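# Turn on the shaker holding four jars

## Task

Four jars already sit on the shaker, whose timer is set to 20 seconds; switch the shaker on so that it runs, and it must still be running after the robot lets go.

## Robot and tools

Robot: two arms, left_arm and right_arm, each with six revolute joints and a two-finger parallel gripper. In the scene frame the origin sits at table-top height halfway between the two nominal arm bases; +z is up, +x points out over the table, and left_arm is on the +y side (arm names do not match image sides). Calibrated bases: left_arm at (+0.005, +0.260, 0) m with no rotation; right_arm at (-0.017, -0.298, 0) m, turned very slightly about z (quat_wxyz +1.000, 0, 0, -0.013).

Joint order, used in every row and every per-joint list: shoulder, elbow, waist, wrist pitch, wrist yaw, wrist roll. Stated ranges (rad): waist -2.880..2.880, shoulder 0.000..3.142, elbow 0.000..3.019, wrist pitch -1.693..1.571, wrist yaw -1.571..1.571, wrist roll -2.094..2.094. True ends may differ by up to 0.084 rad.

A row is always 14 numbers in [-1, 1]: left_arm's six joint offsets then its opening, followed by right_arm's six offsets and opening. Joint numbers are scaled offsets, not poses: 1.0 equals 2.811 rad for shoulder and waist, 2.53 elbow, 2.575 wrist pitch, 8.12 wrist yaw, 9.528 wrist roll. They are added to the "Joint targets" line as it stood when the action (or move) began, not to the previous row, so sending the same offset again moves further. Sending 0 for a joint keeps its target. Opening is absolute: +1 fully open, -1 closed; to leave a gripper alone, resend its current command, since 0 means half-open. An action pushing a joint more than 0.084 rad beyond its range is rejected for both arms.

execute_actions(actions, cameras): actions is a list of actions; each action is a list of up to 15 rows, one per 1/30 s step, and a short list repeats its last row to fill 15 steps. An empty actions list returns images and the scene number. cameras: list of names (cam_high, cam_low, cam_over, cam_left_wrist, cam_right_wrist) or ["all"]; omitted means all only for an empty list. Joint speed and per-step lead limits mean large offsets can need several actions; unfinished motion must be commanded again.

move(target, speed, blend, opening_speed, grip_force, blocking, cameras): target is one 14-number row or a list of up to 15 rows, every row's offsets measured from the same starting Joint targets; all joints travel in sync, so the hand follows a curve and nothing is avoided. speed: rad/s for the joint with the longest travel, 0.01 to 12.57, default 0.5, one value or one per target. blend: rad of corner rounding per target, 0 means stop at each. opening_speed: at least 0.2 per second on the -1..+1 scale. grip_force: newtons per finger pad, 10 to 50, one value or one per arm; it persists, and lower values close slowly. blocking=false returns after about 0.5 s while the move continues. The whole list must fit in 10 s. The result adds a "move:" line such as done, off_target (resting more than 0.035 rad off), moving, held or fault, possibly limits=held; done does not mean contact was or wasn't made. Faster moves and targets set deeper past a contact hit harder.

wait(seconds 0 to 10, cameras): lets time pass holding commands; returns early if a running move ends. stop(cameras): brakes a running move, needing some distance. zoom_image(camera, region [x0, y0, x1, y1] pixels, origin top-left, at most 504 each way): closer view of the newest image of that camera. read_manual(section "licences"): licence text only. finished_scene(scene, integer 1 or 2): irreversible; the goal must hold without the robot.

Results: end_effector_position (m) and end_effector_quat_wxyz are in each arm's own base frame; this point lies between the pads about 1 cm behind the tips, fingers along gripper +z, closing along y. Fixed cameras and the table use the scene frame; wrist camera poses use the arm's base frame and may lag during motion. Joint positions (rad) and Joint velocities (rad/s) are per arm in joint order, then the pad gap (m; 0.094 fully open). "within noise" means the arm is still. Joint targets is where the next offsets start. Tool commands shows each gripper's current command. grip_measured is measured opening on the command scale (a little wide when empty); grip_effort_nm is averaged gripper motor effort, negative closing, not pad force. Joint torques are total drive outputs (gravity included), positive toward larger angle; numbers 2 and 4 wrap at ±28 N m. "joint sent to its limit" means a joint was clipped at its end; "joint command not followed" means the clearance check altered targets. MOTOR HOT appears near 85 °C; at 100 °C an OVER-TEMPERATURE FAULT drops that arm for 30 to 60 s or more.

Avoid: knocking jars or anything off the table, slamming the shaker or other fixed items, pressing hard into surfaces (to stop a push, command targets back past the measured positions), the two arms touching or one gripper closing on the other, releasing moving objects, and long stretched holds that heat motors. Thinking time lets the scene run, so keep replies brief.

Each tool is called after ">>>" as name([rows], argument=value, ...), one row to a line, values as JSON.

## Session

>>> execute_actions(actions=[])

Scene clock: 0.00 s.
left_arm: end_effector_position=(+0.7743, +0.0944, +0.3687) grip_measured=+1.000 grip_effort_nm=n/a end_effector_quat_wxyz=(+0.585, -0.447, +0.655, +0.171) | right_arm: end_effector_position=(+0.5683, +0.0134, +0.1746) grip_measured=+1.000 grip_effort_nm=n/a end_effector_quat_wxyz=(+0.492, +0.080, +0.865, -0.067)
Joint names: [shoulder, elbow, waist, wrist pitch, wrist yaw, wrist roll]
Joint positions: left_arm=[1.932 1.889 -0.053 -0.379 -0.891 -0.649 0.094] | right_arm=[1.452 0.863 0.112 0.031 0.292 0.134 0.094]
Joint velocities: within noise
Joint torques (N m): no reading
Heat: left arm: hottest elbow 35 °C; right arm: hottest elbow 35 °C.
Joint targets: left_arm=[1.937 1.914 -0.052 -0.376 -0.891 -0.649] | right_arm=[1.447 0.889 0.112 0.037 0.292 0.134]
Tool commands: left_gripper/opening=+1.0 right_gripper/opening=+1.0
camera_calibration:
cam_left_wrist: T_world_to_cam=[[0.788153, -0.549763, 0.276722, -0.658331], [-0.207797, -0.660888, -0.721143, 0.526248], [0.579341, 0.510869, -0.63512, -0.176545], [0, 0, 0, 1]] pos_world=[0.730498, 0.0760562, 0.449548]
cam_right_wrist: T_world_to_cam=[[-0.199645, -0.978597, 0.049906, 0.117515], [-0.822764, 0.139757, -0.550933, 0.598494], [0.532166, -0.151052, -0.833056, -0.0692164], [0, 0, 0, 1]] pos_world=[0.552715, 0.0209009, 0.266204]

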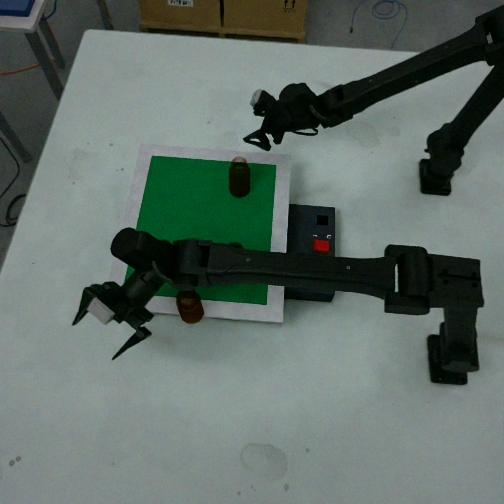

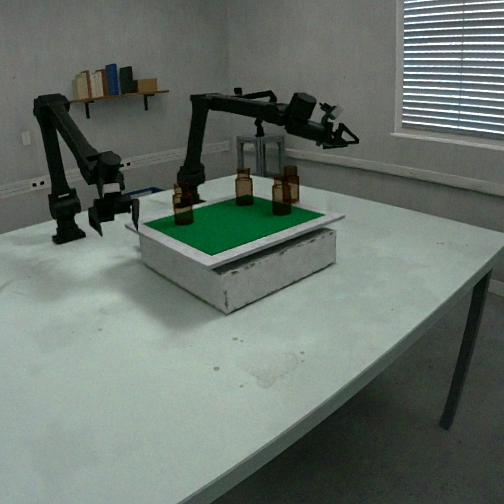

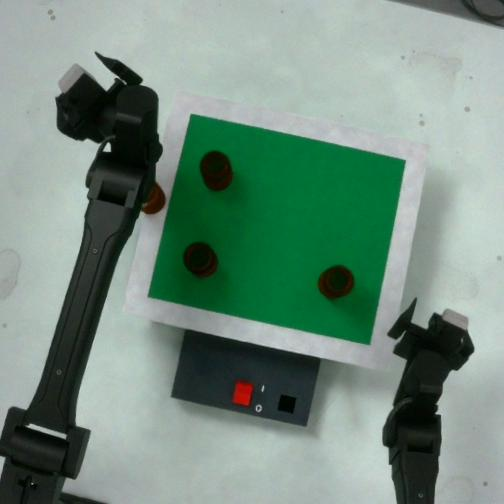

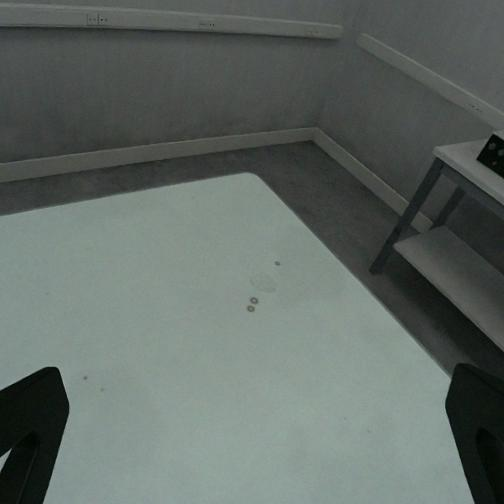

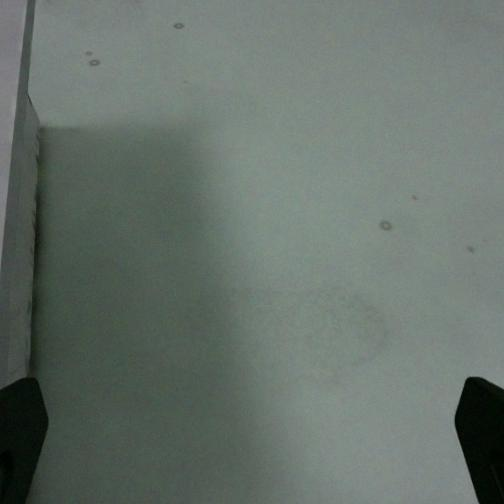

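>>> zoom_image(camera="cam_high", region=[90, 220, 270, 350])

>>> zoom_image(camera="cam_over", region=[100, 120, 280, 300])

>>> zoom_image(camera="cam_low", region=[150, 130, 350, 250])

Scaled by 2.800 from the camera's 504x504 image, which has a finer 720x720 frame.

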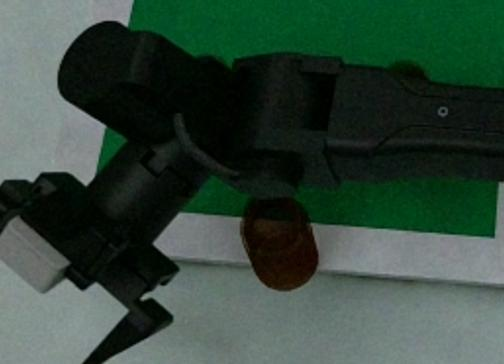

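Scaled by 2.800 from the camera's 504x504 image, which has a finer 720x720 frame.

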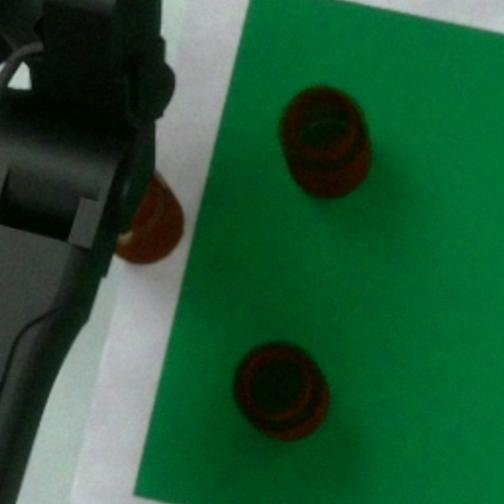

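Scaled by 2.520 from the camera's 504x504 image, which has a finer 720x720 frame.

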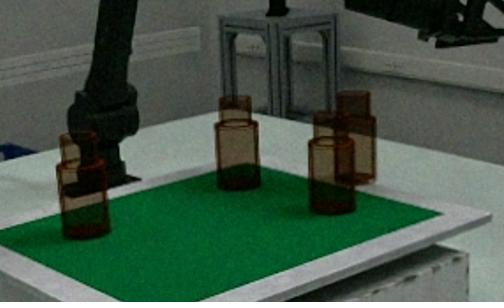

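>>> move([
  [-0.0309,0.034,0.1786,-0.1647,0.1097,0.1206,1,-0.1234,0.032,0,-0.092,0,-0.0141,-1],
  [0.0146,0.0727,0.1313,-0.4963,0.2069,0.2338,1,-0.031,0.1862,0.2145,-0.4843,-0.036,-0.1054,-1],
  [0.0146,0.0727,0.1313,-0.4963,0.2069,0.2338,1,0.058,0.187,0.2145,-0.5254,-0.036,-0.1054,-1],
], speed=[1.0,1.0,0.3], blend=[0.1,0.04,0], cameras=["all"])

Scene clock: 76.83 s.
left_arm: end_effector_position=(+0.6188, +0.0756, +0.2918) grip_measured=+1.000 grip_effort_nm=-0.01 end_effector_quat_wxyz=(+0.314, +0.540, +0.749, -0.219) | right_arm: end_effector_position=(+0.3485, +0.3000, +0.1440) grip_measured=-0.989 grip_effort_nm=-0.64 end_effector_quat_wxyz=(+0.020, +0.708, -0.706, +0.000)
Joint names: [shoulder, elbow, waist, wrist pitch, wrist yaw, wrist roll]
Joint positions: left_arm=[1.958 2.045 0.321 -1.643 0.785 1.564 0.094] | right_arm=[1.612 1.308 0.713 -1.306 0.002 -0.862 0.001]
Joint torques (N m): left_arm=[-17.67 11.14 0.32 -0.68 0.9 0.17] | right_arm=[-13.45 13.76 2.08 0.16 -0.14 -0.07]
Heat: left arm: hottest elbow 43 °C; right arm: hottest elbow 39 °C.
Joint targets: left_arm=[1.978 2.098 0.317 -1.654 0.789 1.578] | right_arm=[1.610 1.363 0.715 -1.316 -0.001 -0.870]
move: off_target (left_arm, right_arm); left_arm: the elbow is farthest, 0.053 rad from its target; right_arm: the elbow is farthest, 0.054 rad from its target
camera_calibration:
cam_left_wrist: T_world_to_cam=[[-0.951634, -0.30608, -0.0266035, 0.621739], [-0.280864, 0.901785, -0.328482, 0.238549], [0.124532, -0.305122, -0.944136, 0.307605], [0, 0, 0, 1]] pos_world=[0.620361, 0.0690391, 0.38532]
cam_right_wrist: T_world_to_cam=[[0.999512, 0.0165091, -0.0265358, -0.349777], [0.0269074, -0.886475, 0.461994, 0.226728], [-0.0158962, -0.462482, -0.886486, 0.357724], [0, 0, 0, 1]] pos_world=[0.349192, 0.372205, 0.203089]

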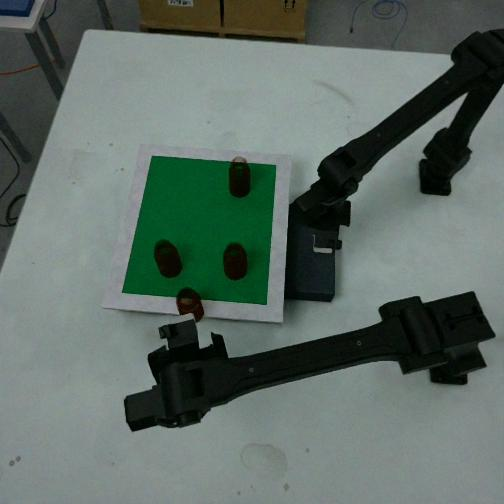

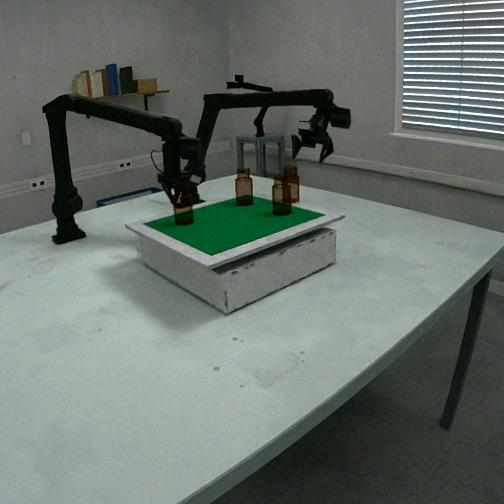

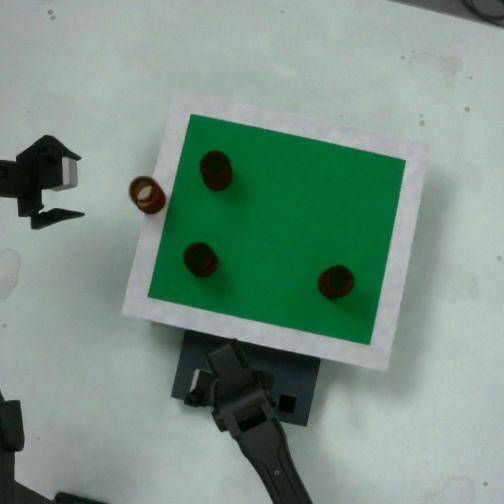

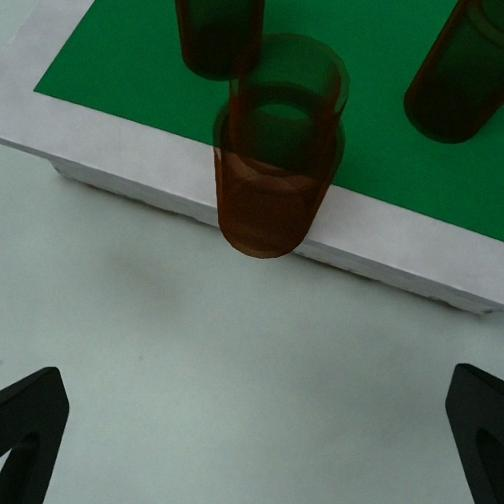

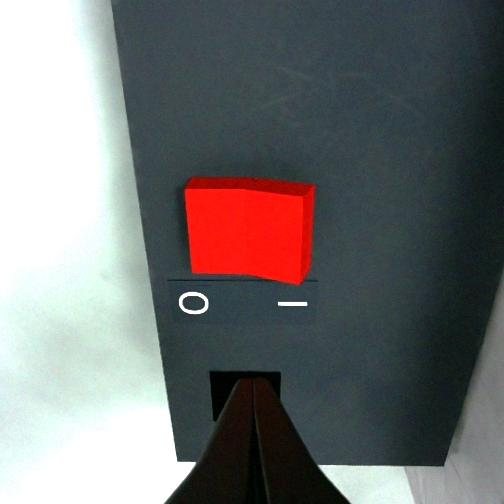

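>>> move(target=[0.0274,0,-0.0679,0.0365,0,0,1,0.0153,-0.017,0.0068,0.0462,0,0,-1], speed=0.2, cameras=["cam_high","cam_over","cam_left_wrist","cam_right_wrist"])

Scene clock: 107.37 s.
left_arm: end_effector_position=(+0.6466, -0.0421, +0.2446) grip_measured=+1.000 grip_effort_nm=-0.01 end_effector_quat_wxyz=(+0.289, +0.609, +0.694, -0.251) | right_arm: end_effector_position=(+0.3630, +0.3204, +0.1288) grip_measured=-0.989 grip_effort_nm=-0.64 end_effector_quat_wxyz=(-0.012, +0.713, -0.701, +0.002)
Joint names: [shoulder, elbow, waist, wrist pitch, wrist yaw, wrist roll]
Joint positions: left_arm=[2.037 2.045 0.127 -1.571 0.785 1.564 0.094] | right_arm=[1.645 1.308 0.725 -1.209 0.002 -0.862 0.001]
Joint torques (N m): left_arm=[-18.49 11.1 1.08 0.06 0.9 0.17] | right_arm=[-13.22 9.99 2.67 1.11 -0.14 -0.06]
Heat: left arm: hottest elbow 43 °C; right arm: hottest elbow 41 °C.
Joint targets: left_arm=[2.055 2.098 0.126 -1.560 0.789 1.578] | right_arm=[1.653 1.320 0.735 -1.197 -0.001 -0.870]
move: off_target (left_arm); left_arm: the elbow is farthest, 0.053 rad from its target
camera_calibration:
cam_left_wrist: T_world_to_cam=[[-0.992958, -0.116744, -0.0201247, 0.644001], [-0.103715, 0.93878, -0.328536, 0.224008], [0.0572471, -0.324135, -0.944277, 0.266407], [0, 0, 0, 1]] pos_world=[0.647448, -0.0487596, 0.338117]
cam_right_wrist: T_world_to_cam=[[0.99933, 0.0287845, 0.0226002, -0.375299], [0.0164505, -0.904958, 0.425182, 0.265762], [0.0326909, -0.424525, -0.904826, 0.326465], [0, 0, 0, 1]] pos_world=[0.360003, 0.389899, 0.190879]
Images, in order (width x height): cam_high 504x504, cam_over 504x504, cam_left_wrist 504x504, cam_right_wrist 504x504.

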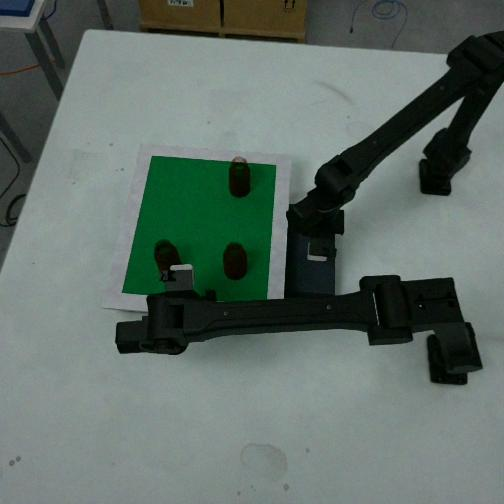

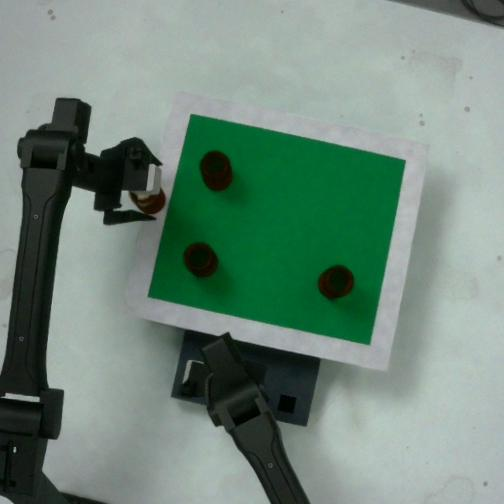

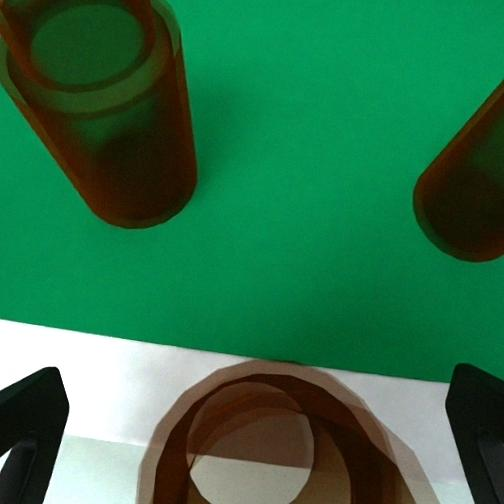

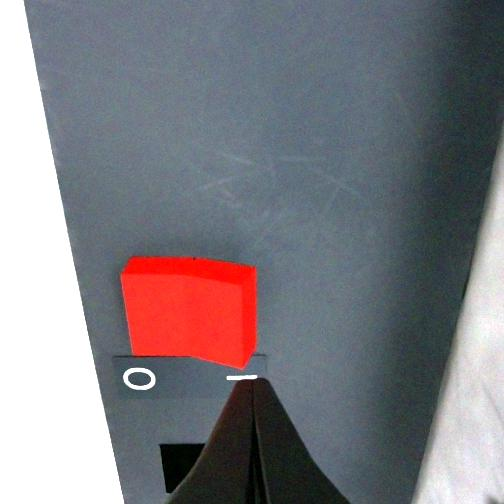

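>>> zoom_image(camera="cam_left_wrist", region=[100, 330, 470, 504])

Scaled by 1.362 from the camera's 504x504 image, which has a finer 720x720 frame.

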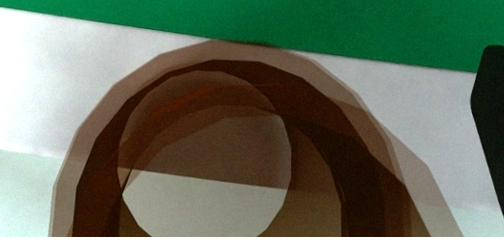

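>>> move([
  [0.0023,0,0.0068,0,0,0,1,0,-0.0107,0.0032,0,0,0,-1],
  [0.0023,0,0.0068,0,0,0,-0.2,0,-0.0107,0.0032,0,0,0,-1],
], speed=0.1, grip_force=[20,50], opening_speed=0.3, cameras=["cam_high","cam_over","cam_left_wrist","cam_right_wrist"])

Scene clock: 149.23 s.
left_arm: end_effector_position=(+0.6473, -0.0366, +0.2430) grip_measured=+0.156 grip_effort_nm=-0.47 end_effector_quat_wxyz=(+0.290, +0.606, +0.697, -0.251) | right_arm: end_effector_position=(+0.3571, +0.3207, +0.1247) grip_measured=-0.989 grip_effort_nm=-0.64 end_effector_quat_wxyz=(-0.007, +0.716, -0.698, +0.001)
Joint names: [shoulder, elbow, waist, wrist pitch, wrist yaw, wrist roll]
Joint positions: left_arm=[2.04 2.045 0.136 -1.571 0.787 1.564 0.054] | right_arm=[1.645 1.296 0.734 -1.209 0.002 -0.862 0.001]
Joint torques (N m): left_arm=[-18.9 11.12 1.55 0.03 0.8 0.18] | right_arm=[-12.98 8.55 2.73 1.05 -0.14 -0.06]
Heat: left arm: hottest elbow 44 °C; right arm: hottest elbow 40 °C.
Joint targets: left_arm=[2.062 2.098 0.145 -1.560 0.789 1.578] | right_arm=[1.653 1.293 0.744 -1.197 -0.001 -0.870]
grip_force (N): 20, 50
move: off_target (left_arm); target 2's new numbers were sent with left_arm's elbow 0.053 rad from that target; left_arm: the elbow is farthest, 0.053 rad from its target
camera_calibration:
cam_left_wrist: T_world_to_cam=[[-0.991956, -0.125434, -0.0170181, 0.643674], [-0.112825, 0.937072, -0.330404, 0.224711], [0.057391, -0.325826, -0.943686, 0.266319], [0, 0, 0, 1]] pos_world=[0.648565, -0.043058, 0.336521]
cam_right_wrist: T_world_to_cam=[[0.999191, 0.0376392, 0.0141492, -0.370947], [0.0278497, -0.901592, 0.43169, 0.26197], [0.0290052, -0.430947, -0.901911, 0.326109], [0, 0, 0, 1]] pos_world=[0.353892, 0.390688, 0.18628]
Images, in order (width x height): cam_high 504x504, cam_over 504x504, cam_left_wrist 504x504, cam_right_wrist 504x504.

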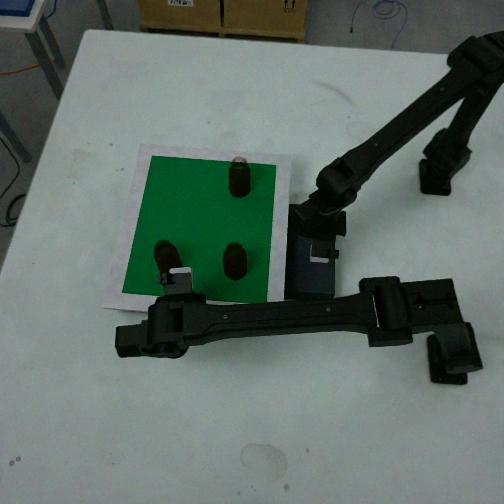

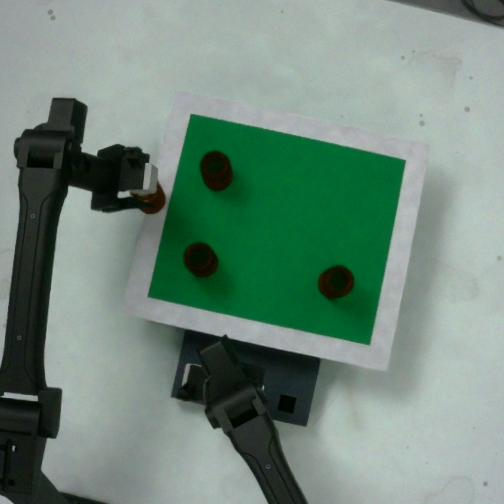

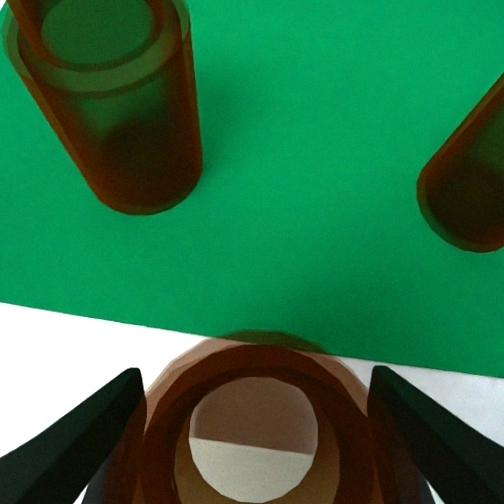

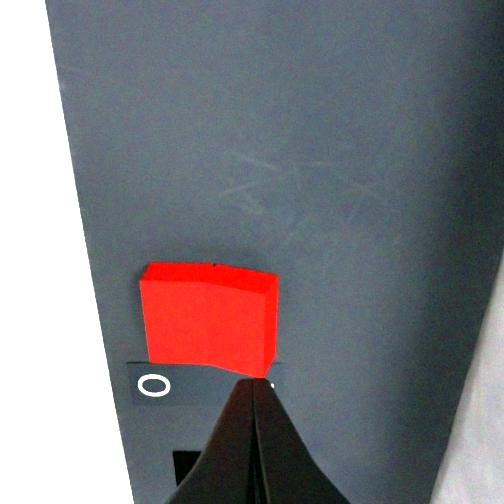

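>>> zoom_image(camera="cam_left_wrist", region=[90, 310, 430, 504])

>>> zoom_image(camera="cam_over", region=[80, 120, 240, 240])

>>> zoom_image(camera="cam_high", region=[110, 240, 240, 360])

Scaled by 1.482 from the camera's 504x504 image, which has a finer 720x720 frame.

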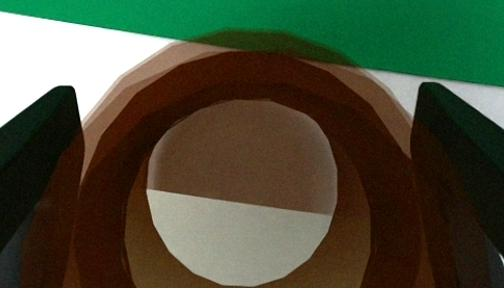

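Scaled by 3.150 from the camera's 504x504 image, which has a finer 720x720 frame.

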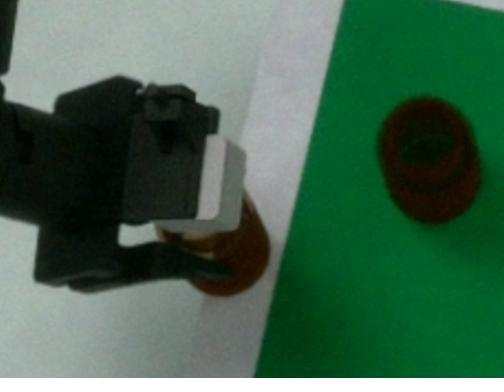

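Scaled by 3.877 from the camera's 504x504 image, which has a finer 720x720 frame.

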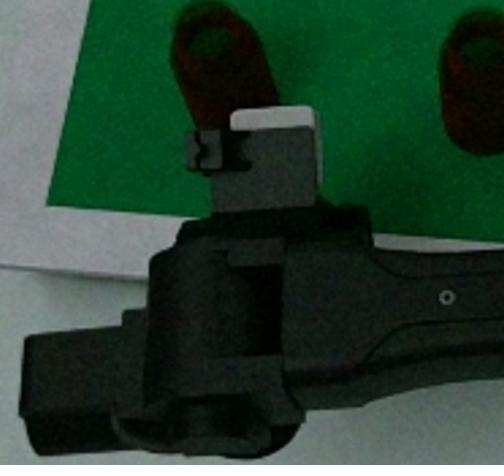

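>>> move(target=[0.0014, 0.028, 0, -0.0264, 0, 0, -0.2, 0, 0, 0, 0, 0, 0, -1], speed=0.1, cameras=["cam_left_wrist", "cam_high"])

Scene clock: 189.13 s.
left_arm: end_effector_position=(+0.6520, -0.0359, +0.2578) grip_measured=+0.156 grip_effort_nm=-0.46 end_effector_quat_wxyz=(+0.290, +0.606, +0.697, -0.250) | right_arm: end_effector_position=(+0.3571, +0.3207, +0.1247) grip_measured=-0.989 grip_effort_nm=-0.64 end_effector_quat_wxyz=(-0.007, +0.716, -0.698, +0.001)
Joint names: [shoulder, elbow, waist, wrist pitch, wrist yaw, wrist roll]
Joint positions: left_arm=[2.055 2.109 0.136 -1.617 0.787 1.564 0.054] | right_arm=[1.645 1.296 0.734 -1.209 0.002 -0.862 0.001]
Joint torques (N m): left_arm=[-19.84 11.55 1.67 -0.77 0.78 0.15] | right_arm=[-13.1 8.57 2.73 1.03 -0.14 -0.06]
Heat: left arm: hottest elbow 45 °C; right arm: hottest elbow 39 °C.
Joint targets: left_arm=[2.066 2.168 0.145 -1.628 0.789 1.578] | right_arm=[1.653 1.293 0.744 -1.197 -0.001 -0.870]
grip_force (N): 20, 50
move: off_target (left_arm); left_arm: the elbow is farthest, 0.060 rad from its target
camera_calibration:
cam_left_wrist: T_world_to_cam=[[-0.991928, -0.125213, -0.0199929, 0.649408], [-0.111651, 0.937232, -0.330348, 0.228756], [0.060102, -0.325449, -0.943648, 0.278462], [0, 0, 0, 1]] pos_world=[0.652971, -0.0424573, 0.351322]
Images, in order (width x height): cam_high 504x504, cam_left_wrist 504x504.

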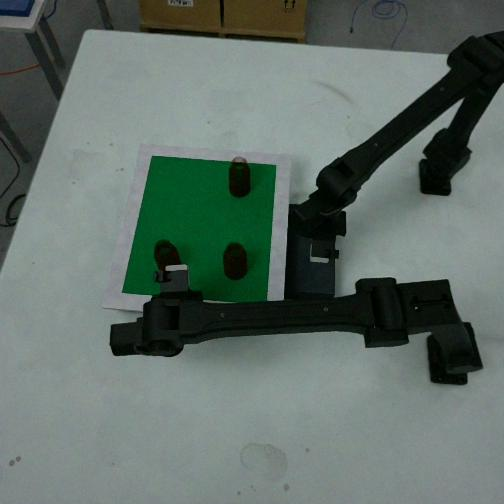

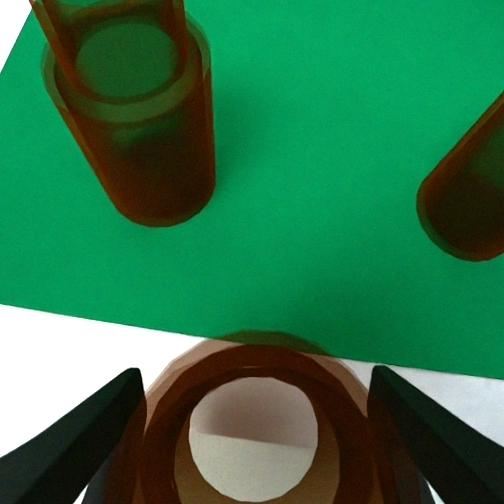

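>>> move(target=[-0.003, 0.016, 0, -0.019, 0, 0, -0.2, 0, 0, 0, 0, 0, 0, -1], speed=0.1, cameras=["cam_left_wrist", "cam_low", "cam_over"])

Scene clock: 196.00 s.
left_arm: end_effector_position=(+0.6491, -0.0363, +0.2728) grip_measured=+0.156 grip_effort_nm=-0.47 end_effector_quat_wxyz=(+0.288, +0.605, +0.698, -0.254) | right_arm: end_effector_position=(+0.3571, +0.3207, +0.1247) grip_measured=-0.989 grip_effort_nm=-0.64 end_effector_quat_wxyz=(-0.007, +0.716, -0.698, +0.001)
Joint names: [shoulder, elbow, waist, wrist pitch, wrist yaw, wrist roll]
Joint positions: left_arm=[2.055 2.148 0.136 -1.666 0.787 1.564 0.054] | right_arm=[1.645 1.296 0.734 -1.209 0.002 -0.862 0.001]
Joint torques (N m): left_arm=[-20.42 11.63 1.61 -0.75 0.8 0.15] | right_arm=[-12.98 8.58 2.67 1.03 -0.14 -0.06]
Heat: left arm: hottest elbow 45 °C; right arm: hottest elbow 39 °C.
Joint targets: left_arm=[2.057 2.209 0.145 -1.677 0.789 1.578] | right_arm=[1.653 1.293 0.744 -1.197 -0.001 -0.870]
grip_force (N): 20, 50
move: off_target (left_arm); left_arm: the elbow is farthest, 0.060 rad from its target
camera_calibration:
cam_left_wrist: T_world_to_cam=[[-0.992081, -0.125158, -0.0104852, 0.644198], [-0.114694, 0.936822, -0.330468, 0.235671], [0.0511836, -0.326649, -0.943759, 0.298469], [0, 0, 0, 1]] pos_world=[0.65085, -0.0426601, 0.366319]
Images, in order (width x height): cam_low 504x504, cam_over 504x504, cam_left_wrist 504x504.

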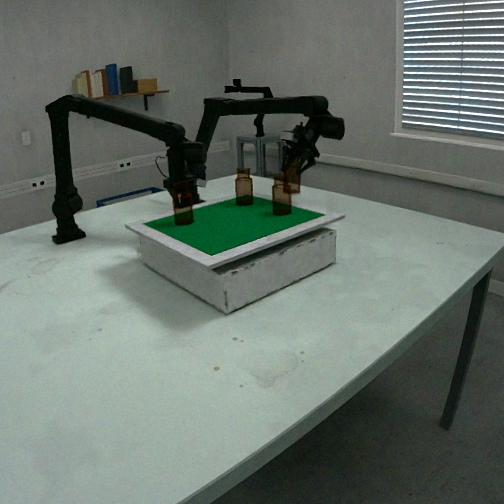

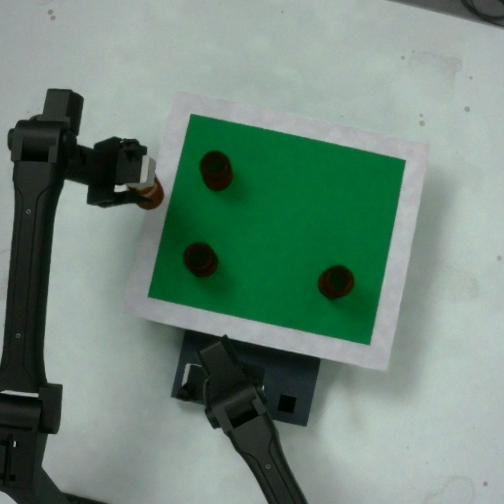

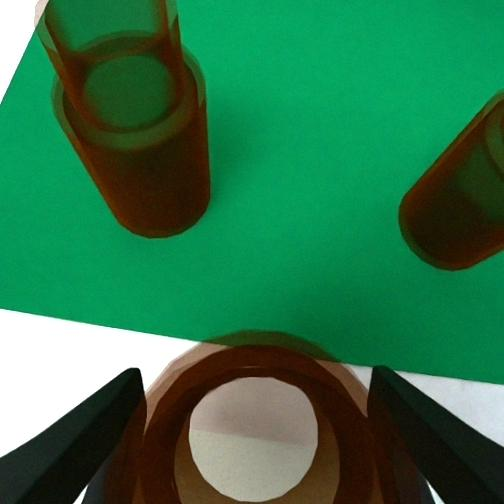

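>>> move([
  [-0.0107, 0, -0.0455, -0.005, 0, 0, -0.2, 0, 0, 0, 0, 0, 0, -1],
  [-0.0107, -0.0534, -0.0455, 0.03, 0, 0, -0.2, 0, 0, 0, 0, 0, 0, -1],
], speed=[0.15, 0.1], blend=[0.01, 0], cameras=["cam_left_wrist", "cam_low", "cam_over"])

Scene clock: 244.83 s.
left_arm: end_effector_position=(+0.6380, -0.1127, +0.2502) grip_measured=+0.156 grip_effort_nm=-0.47 end_effector_quat_wxyz=(+0.269, +0.644, +0.662, -0.273) | right_arm: end_effector_position=(+0.3571, +0.3207, +0.1247) grip_measured=-0.989 grip_effort_nm=-0.64 end_effector_quat_wxyz=(-0.007, +0.716, -0.698, +0.001)
Joint names: [shoulder, elbow, waist, wrist pitch, wrist yaw, wrist roll]
Joint positions: left_arm=[2.048 2.077 0.017 -1.61 0.787 1.564 0.054] | right_arm=[1.645 1.296 0.734 -1.209 0.002 -0.862 0.001]
Joint torques (N m): left_arm=[-22.36 7.12 0.73 0.13 0.79 0.17] | right_arm=[-13.04 8.57 2.73 1.05 -0.14 -0.06]
Heat: left arm: hottest elbow 47 °C; right arm: hottest elbow 38 °C.
Joint targets: left_arm=[2.027 2.074 0.017 -1.599 0.789 1.578] | right_arm=[1.653 1.293 0.744 -1.197 -0.001 -0.870]
grip_force (N): 20, 50
move: done; joint sent to its limit at target 1
camera_calibration:
cam_left_wrist: T_world_to_cam=[[-0.999971, -0.0072549, -0.0024793, 0.639782], [-0.00602756, 0.943767, -0.330557, 0.23], [0.00473804, -0.330532, -0.943783, 0.281952], [0, 0, 0, 1]] pos_world=[0.639814, -0.11923, 0.343716]
Images, in order (width x height): cam_low 504x504, cam_over 504x504, cam_left_wrist 504x504.

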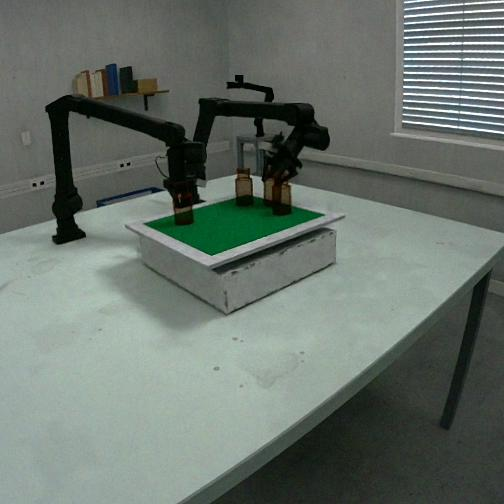

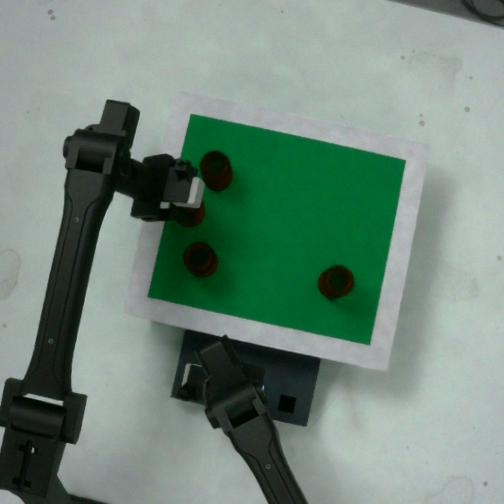

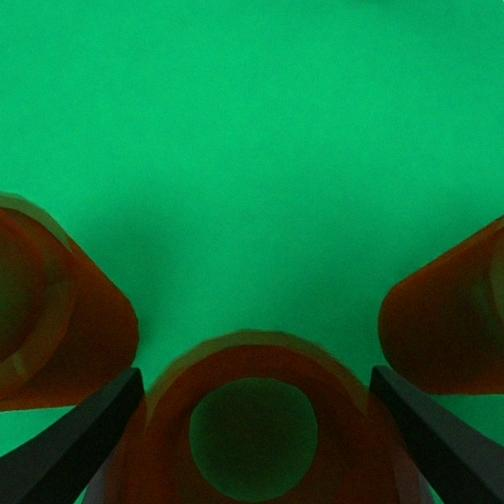

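>>> move(target=[-0.003, -0.0119, 0, 0.007, 0, 0, -0.2, 0, 0, 0, 0, 0, 0, -1], speed=0.04, cameras=["cam_left_wrist"])

>>> zoom_image(camera="cam_left_wrist", region=[0, 200, 504, 504])

Scene clock: 254.17 s.
left_arm: end_effector_position=(+0.6356, -0.1128, +0.2449) grip_measured=+0.156 grip_effort_nm=-0.47 end_effector_quat_wxyz=(+0.270, +0.644, +0.661, -0.273) | right_arm: end_effector_position=(+0.3571, +0.3207, +0.1247) grip_measured=-0.989 grip_effort_nm=-0.64 end_effector_quat_wxyz=(-0.007, +0.716, -0.698, +0.001)
Joint names: [shoulder, elbow, waist, wrist pitch, wrist yaw, wrist roll]
Joint positions: left_arm=[2.04 2.05 0.017 -1.591 0.788 1.566 0.054] | right_arm=[1.645 1.296 0.734 -1.209 0.002 -0.862 0.001]
Joint torques (N m): left_arm=[-22.3 6.83 0.97 -0.05 0.79 0.14] | right_arm=[-13.1 8.57 2.78 1.03 -0.14 -0.06]
Heat: left arm: hottest elbow 45 °C; right arm: hottest elbow 38 °C.
Joint targets: left_arm=[2.019 2.044 0.017 -1.581 0.789 1.578] | right_arm=[1.653 1.293 0.744 -1.197 -0.001 -0.870]
grip_force (N): 20, 50
move: done
camera_calibration:
cam_left_wrist: T_world_to_cam=[[-0.999975, -0.00613903, -0.00351244, 0.637653], [-0.00463072, 0.943639, -0.330945, 0.227554], [0.00534616, -0.330921, -0.943643, 0.276449], [0, 0, 0, 1]] pos_world=[0.637213, -0.119332, 0.338417]
Images, in order (width x height): cam_left_wrist 504x504.

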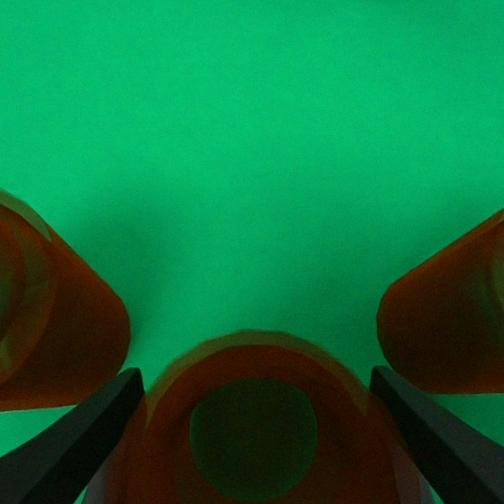

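Scaled by 1.000.

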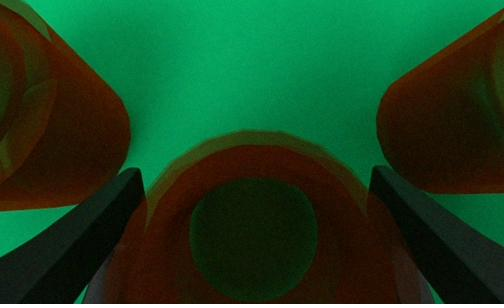

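>>> move(target=[0, -0.004, 0, 0.003, 0, 0, -0.2, 0, 0, 0, 0, 0, 0, -1], speed=0.03)

>>> move(target=[0, -0.004, 0, 0.003, 0, 0, -0.2, 0, 0, 0, 0, 0, 0, -1], speed=0.03)

Scene clock: 258.90 s.
left_arm: end_effector_position=(+0.6351, -0.1128, +0.2444) grip_measured=+0.156 grip_effort_nm=-0.47 end_effector_quat_wxyz=(+0.271, +0.645, +0.661, -0.271) | right_arm: end_effector_position=(+0.3571, +0.3207, +0.1247) grip_measured=-0.989 grip_effort_nm=-0.64 end_effector_quat_wxyz=(-0.007, +0.716, -0.698, +0.001)
Joint names: [shoulder, elbow, waist, wrist pitch, wrist yaw, wrist roll]
Joint positions: left_arm=[2.035 2.042 0.017 -1.583 0.788 1.567 0.054] | right_arm=[1.645 1.296 0.734 -1.209 0.002 -0.862 0.001]
Joint torques (N m): left_arm=[-21.36 6.8 0.62 -0.02 0.81 0.15] | right_arm=[-13.04 8.58 2.73 1.02 -0.14 -0.06]
Heat: left arm: hottest elbow 45 °C; right arm: hottest elbow 38 °C.
Joint targets: left_arm=[2.019 2.034 0.017 -1.574 0.789 1.578] | right_arm=[1.653 1.293 0.744 -1.197 -0.001 -0.870]
grip_force (N): 20, 50
move: done

Scene clock: 259.63 s.
left_arm: end_effector_position=(+0.6347, -0.1128, +0.2439) grip_measured=+0.156 grip_effort_nm=-0.47 end_effector_quat_wxyz=(+0.273, +0.646, +0.660, -0.270) | right_arm: end_effector_position=(+0.3571, +0.3207, +0.1247) grip_measured=-0.989 grip_effort_nm=-0.64 end_effector_quat_wxyz=(-0.007, +0.716, -0.698, +0.001)
Joint names: [shoulder, elbow, waist, wrist pitch, wrist yaw, wrist roll]
Joint positions: left_arm=[2.031 2.034 0.017 -1.575 0.788 1.568 0.054] | right_arm=[1.645 1.296 0.734 -1.209 0.002 -0.862 0.001]
Joint torques (N m): left_arm=[-21.3 6.57 0.73 -0.06 0.8 0.14] | right_arm=[-12.98 8.58 2.73 1.02 -0.14 -0.07]
Heat: left arm: hottest elbow 45 °C; right arm: hottest elbow 38 °C.
Joint targets: left_arm=[2.019 2.024 0.017 -1.566 0.789 1.578] | right_arm=[1.653 1.293 0.744 -1.197 -0.001 -0.870]
grip_force (N): 20, 50
move: done

>>> move(target=[0.0005, -0.005, 0, 0.004, 0, 0, -0.2, 0, 0, 0, 0, 0, 0, -1], speed=0.03)

>>> move(target=[0.0005, -0.004, 0, 0.003, 0, 0, -0.2, 0, 0, 0, 0, 0, 0, -1], speed=0.03, cameras=["cam_left_wrist"])

Scene clock: 264.40 s.
left_arm: end_effector_position=(+0.6342, -0.1128, +0.2435) grip_measured=+0.156 grip_effort_nm=-0.47 end_effector_quat_wxyz=(+0.275, +0.647, +0.659, -0.268) | right_arm: end_effector_position=(+0.3571, +0.3207, +0.1247) grip_measured=-0.989 grip_effort_nm=-0.64 end_effector_quat_wxyz=(-0.007, +0.716, -0.698, +0.001)
Joint names: [shoulder, elbow, waist, wrist pitch, wrist yaw, wrist roll]
Joint positions: left_arm=[2.026 2.024 0.017 -1.565 0.788 1.569 0.054] | right_arm=[1.645 1.296 0.734 -1.209 0.002 -0.862 0.001]
Joint torques (N m): left_arm=[-20.84 6.48 0.67 -0.08 0.78 0.13] | right_arm=[-13.1 8.55 2.73 1.03 -0.14 -0.07]
Heat: left arm: hottest elbow 44 °C; right arm: hottest elbow 38 °C.
Joint targets: left_arm=[2.020 2.011 0.017 -1.556 0.789 1.578] | right_arm=[1.653 1.293 0.744 -1.197 -0.001 -0.870]
grip_force (N): 20, 50
move: done

Scene clock: 265.13 s.
left_arm: end_effector_position=(+0.6338, -0.1130, +0.2431) grip_measured=+0.156 grip_effort_nm=-0.47 end_effector_quat_wxyz=(+0.277, +0.648, +0.658, -0.267) | right_arm: end_effector_position=(+0.3571, +0.3207, +0.1247) grip_measured=-0.989 grip_effort_nm=-0.64 end_effector_quat_wxyz=(-0.007, +0.716, -0.698, +0.001)
Joint names: [shoulder, elbow, waist, wrist pitch, wrist yaw, wrist roll]
Joint positions: left_arm=[2.022 2.017 0.017 -1.557 0.789 1.57 0.054] | right_arm=[1.645 1.296 0.734 -1.209 0.002 -0.862 0.001]
Joint torques (N m): left_arm=[-20.01 6.31 0.85 -0.08 0.74 0.11] | right_arm=[-12.98 8.54 2.73 1.01 -0.14 -0.07]
Heat: left arm: hottest elbow 44 °C; right arm: hottest elbow 38 °C.
Joint targets: left_arm=[2.022 2.001 0.017 -1.548 0.789 1.578] | right_arm=[1.653 1.293 0.744 -1.197 -0.001 -0.870]
grip_force (N): 20, 50
move: done
camera_calibration:
cam_left_wrist: T_world_to_cam=[[-0.999683, -0.00353192, -0.0249457, 0.641229], [0.00495254, 0.943259, -0.332021, 0.221323], [0.0247029, -0.332039, -0.942942, 0.262211], [0, 0, 0, 1]] pos_world=[0.633452, -0.119435, 0.33673]
Images, in order (width x height): cam_left_wrist 504x504.

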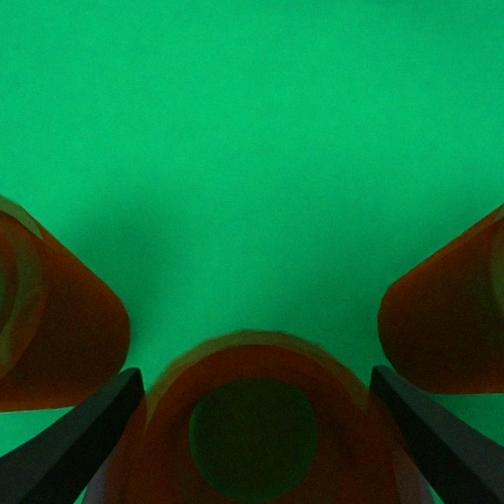

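>>> move(target=[0.003, -0.001, 0, 0.003, 0, 0, -0.2, 0, 0, 0, 0, 0, 0, -1], speed=0.03)

>>> move(target=[0.002, 0, 0, 0.002, 0, 0, -0.2, 0, 0, 0, 0, 0, 0, -1], speed=0.03)

Scene clock: 276.10 s.
left_arm: end_effector_position=(+0.6339, -0.1132, +0.2426) grip_measured=+0.156 grip_effort_nm=-0.47 end_effector_quat_wxyz=(+0.278, +0.648, +0.657, -0.267) | right_arm: end_effector_position=(+0.3571, +0.3207, +0.1247) grip_measured=-0.989 grip_effort_nm=-0.64 end_effector_quat_wxyz=(-0.007, +0.716, -0.698, +0.001)
Joint names: [shoulder, elbow, waist, wrist pitch, wrist yaw, wrist roll]
Joint positions: left_arm=[2.022 2.015 0.017 -1.554 0.791 1.57 0.054] | right_arm=[1.645 1.296 0.734 -1.209 0.002 -0.862 0.001]
Joint torques (N m): left_arm=[-19.49 6.17 0.62 0.2 0.65 0.12] | right_arm=[-12.92 8.54 2.73 1.02 -0.14 -0.06]
Heat: left arm: hottest elbow 43 °C; right arm: hottest elbow 38 °C.
Joint targets: left_arm=[2.030 1.998 0.017 -1.540 0.789 1.578] | right_arm=[1.653 1.293 0.744 -1.197 -0.001 -0.870]
grip_force (N): 20, 50
move: done

Scene clock: 276.80 s.
left_arm: end_effector_position=(+0.6340, -0.1133, +0.2425) grip_measured=+0.156 grip_effort_nm=-0.47 end_effector_quat_wxyz=(+0.278, +0.648, +0.657, -0.267) | right_arm: end_effector_position=(+0.3571, +0.3207, +0.1247) grip_measured=-0.989 grip_effort_nm=-0.64 end_effector_quat_wxyz=(-0.007, +0.716, -0.698, +0.001)
Joint names: [shoulder, elbow, waist, wrist pitch, wrist yaw, wrist roll]
Joint positions: left_arm=[2.022 2.015 0.017 -1.554 0.791 1.57 0.054] | right_arm=[1.645 1.296 0.734 -1.209 0.002 -0.862 0.001]
Joint torques (N m): left_arm=[-18.96 6.28 0.97 0.29 0.64 0.1] | right_arm=[-12.98 8.53 2.67 1.02 -0.13 -0.07]
Heat: left arm: hottest elbow 43 °C; right arm: hottest elbow 38 °C.
Joint targets: left_arm=[2.036 1.998 0.017 -1.535 0.789 1.578] | right_arm=[1.653 1.293 0.744 -1.197 -0.001 -0.870]
grip_force (N): 20, 50
move: done

>>> move(target=[0.002, -0.003, 0, 0.0, 0, 0, -0.2, 0, 0, 0, 0, 0, 0, -1], speed=0.03, cameras=["cam_left_wrist", "cam_over"])

>>> zoom_image(camera="cam_over", region=[100, 100, 260, 260])

Scene clock: 285.70 s.
left_arm: end_effector_position=(+0.6339, -0.1136, +0.2420) grip_measured=+0.156 grip_effort_nm=-0.47 end_effector_quat_wxyz=(+0.279, +0.647, +0.657, -0.268) | right_arm: end_effector_position=(+0.3571, +0.3207, +0.1247) grip_measured=-0.989 grip_effort_nm=-0.64 end_effector_quat_wxyz=(-0.007, +0.716, -0.698, +0.001)
Joint names: [shoulder, elbow, waist, wrist pitch, wrist yaw, wrist roll]
Joint positions: left_arm=[2.022 2.012 0.017 -1.552 0.794 1.57 0.054] | right_arm=[1.645 1.296 0.734 -1.209 0.002 -0.862 0.001]
Joint torques (N m): left_arm=[-18.43 5.78 0.85 0.28 0.55 0.13] | right_arm=[-13.1 8.55 2.78 1.02 -0.14 -0.06]
Heat: left arm: hottest elbow 42 °C; right arm: hottest elbow 38 °C.
Joint targets: left_arm=[2.041 1.991 0.017 -1.535 0.789 1.578] | right_arm=[1.653 1.293 0.744 -1.197 -0.001 -0.870]
grip_force (N): 20, 50
move: done
camera_calibration:
cam_left_wrist: T_world_to_cam=[[-0.999672, -0.00359572, -0.0253741, 0.641429], [0.00514982, 0.941727, -0.33634, 0.222173], [0.0251048, -0.33636, -0.941399, 0.259764], [0, 0, 0, 1]] pos_world=[0.633553, -0.119545, 0.335542]
Images, in order (width x height): cam_over 504x504, cam_left_wrist 504x504.

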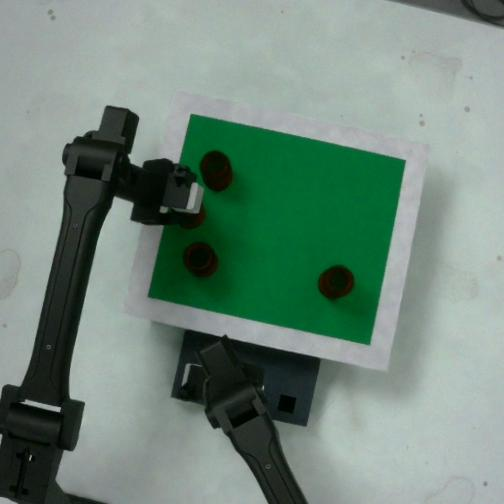

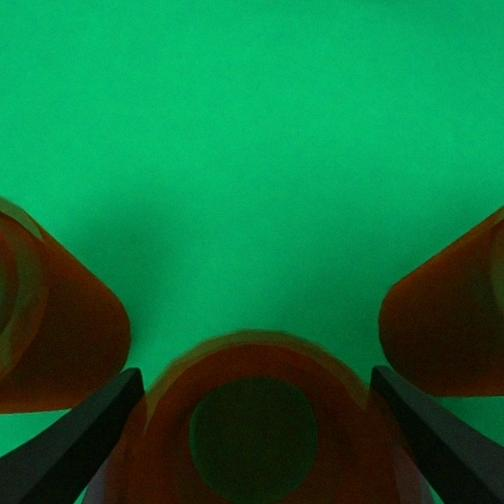

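Scaled by 3.150 from the camera's 504x504 image, which has a finer 720x720 frame.

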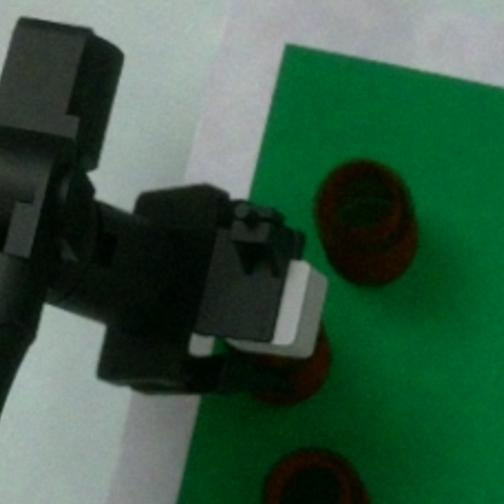

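>>> move([
  [-0.0043, 0.001, 0, 0, 0, 0, -0.2, 0, 0, 0, 0, 0, 0, -1],
  [-0.0043, 0.001, 0, 0, 0, 0, 0.45, 0, 0, 0, 0, 0, 0, -1],
], speed=0.03, opening_speed=0.4, cameras=["cam_left_wrist"])

Scene clock: 296.37 s.
left_arm: end_effector_position=(+0.6324, -0.1135, +0.2379) grip_measured=+0.447 grip_effort_nm=0.12 end_effector_quat_wxyz=(+0.276, +0.647, +0.658, -0.270) | right_arm: end_effector_position=(+0.3571, +0.3207, +0.1247) grip_measured=-0.989 grip_effort_nm=-0.64 end_effector_quat_wxyz=(-0.007, +0.716, -0.698, +0.001)
Joint names: [shoulder, elbow, waist, wrist pitch, wrist yaw, wrist roll]
Joint positions: left_arm=[2.021 2 0.017 -1.546 0.793 1.57 0.068] | right_arm=[1.645 1.296 0.734 -1.209 0.002 -0.862 0.001]
Joint torques (N m): left_arm=[-19.78 6.99 0.62 0.01 0.58 0.12] | right_arm=[-13.04 8.58 2.73 1.01 -0.14 -0.05]
Heat: left arm: hottest elbow 42 °C; right arm: hottest elbow 38 °C.
Joint targets: left_arm=[2.029 1.993 0.017 -1.535 0.789 1.578] | right_arm=[1.653 1.293 0.744 -1.197 -0.001 -0.870]
grip_force (N): 20, 50
move: done
camera_calibration:
cam_left_wrist: T_world_to_cam=[[-0.999801, -0.00361394, -0.0196175, 0.638485], [0.00318293, 0.941948, -0.335743, 0.221869], [0.019692, -0.335738, -0.941749, 0.25954], [0, 0, 0, 1]] pos_world=[0.632541, -0.119544, 0.331438]
Images, in order (width x height): cam_left_wrist 504x504.

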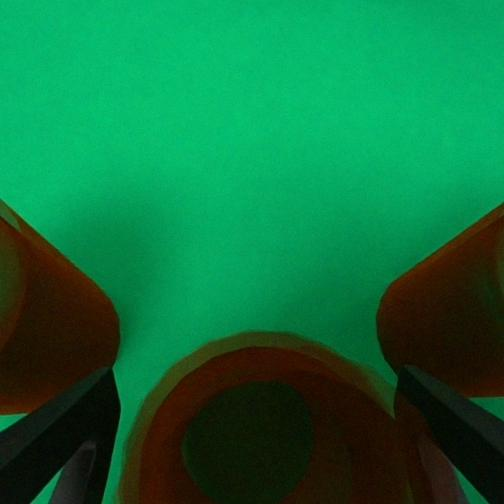

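>>> move([
  [0.0, 0.02, 0, -0.005, 0, 0, 0.45, 0, 0, 0, 0, 0, 0, -1],
  [-0.013, 0.024, 0.0178, -0.015, 0, 0, 0.45, 0, 0, 0, 0, 0, 0, -1],
], speed=0.06, blend=[0.01, 0], opening_speed=0.4, cameras=["cam_left_wrist"])

Scene clock: 318.17 s.
left_arm: end_effector_position=(+0.6313, -0.0857, +0.2494) grip_measured=+0.448 grip_effort_nm=0.12 end_effector_quat_wxyz=(+0.283, +0.632, +0.672, -0.263) | right_arm: end_effector_position=(+0.3571, +0.3207, +0.1247) grip_measured=-0.989 grip_effort_nm=-0.64 end_effector_quat_wxyz=(-0.007, +0.716, -0.698, +0.001)
Joint names: [shoulder, elbow, waist, wrist pitch, wrist yaw, wrist roll]
Joint positions: left_arm=[2.002 2 0.062 -1.563 0.793 1.57 0.068] | right_arm=[1.645 1.296 0.734 -1.209 0.002 -0.862 0.001]
Joint torques (N m): left_arm=[-20.89 11.22 1.03 -0.73 0.57 0.11] | right_arm=[-13.16 8.57 2.78 1.02 -0.14 -0.06]
Heat: left arm: hottest elbow 41 °C; right arm: hottest elbow 38 °C.
Joint targets: left_arm=[1.993 2.054 0.067 -1.573 0.789 1.578] | right_arm=[1.653 1.293 0.744 -1.197 -0.001 -0.870]
grip_force (N): 20, 50
move: off_target (left_arm); left_arm: the elbow is farthest, 0.054 rad from its target
camera_calibration:
cam_left_wrist: T_world_to_cam=[[-0.998616, -0.0477745, -0.0220064, 0.633855], [-0.0376328, 0.941236, -0.335648, 0.225333], [0.0367486, -0.334355, -0.941731, 0.26914], [0, 0, 0, 1]] pos_world=[0.631567, -0.0918212, 0.343039]
Images, in order (width x height): cam_left_wrist 504x504.

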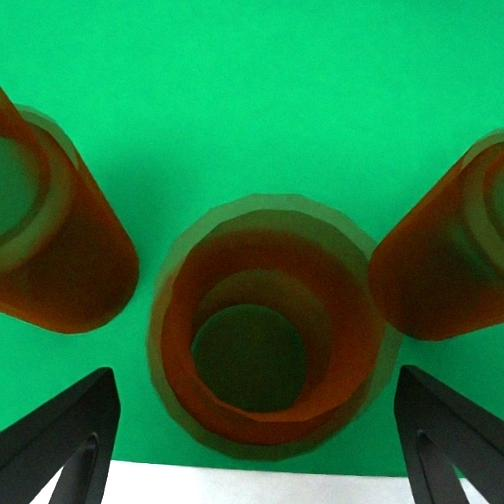

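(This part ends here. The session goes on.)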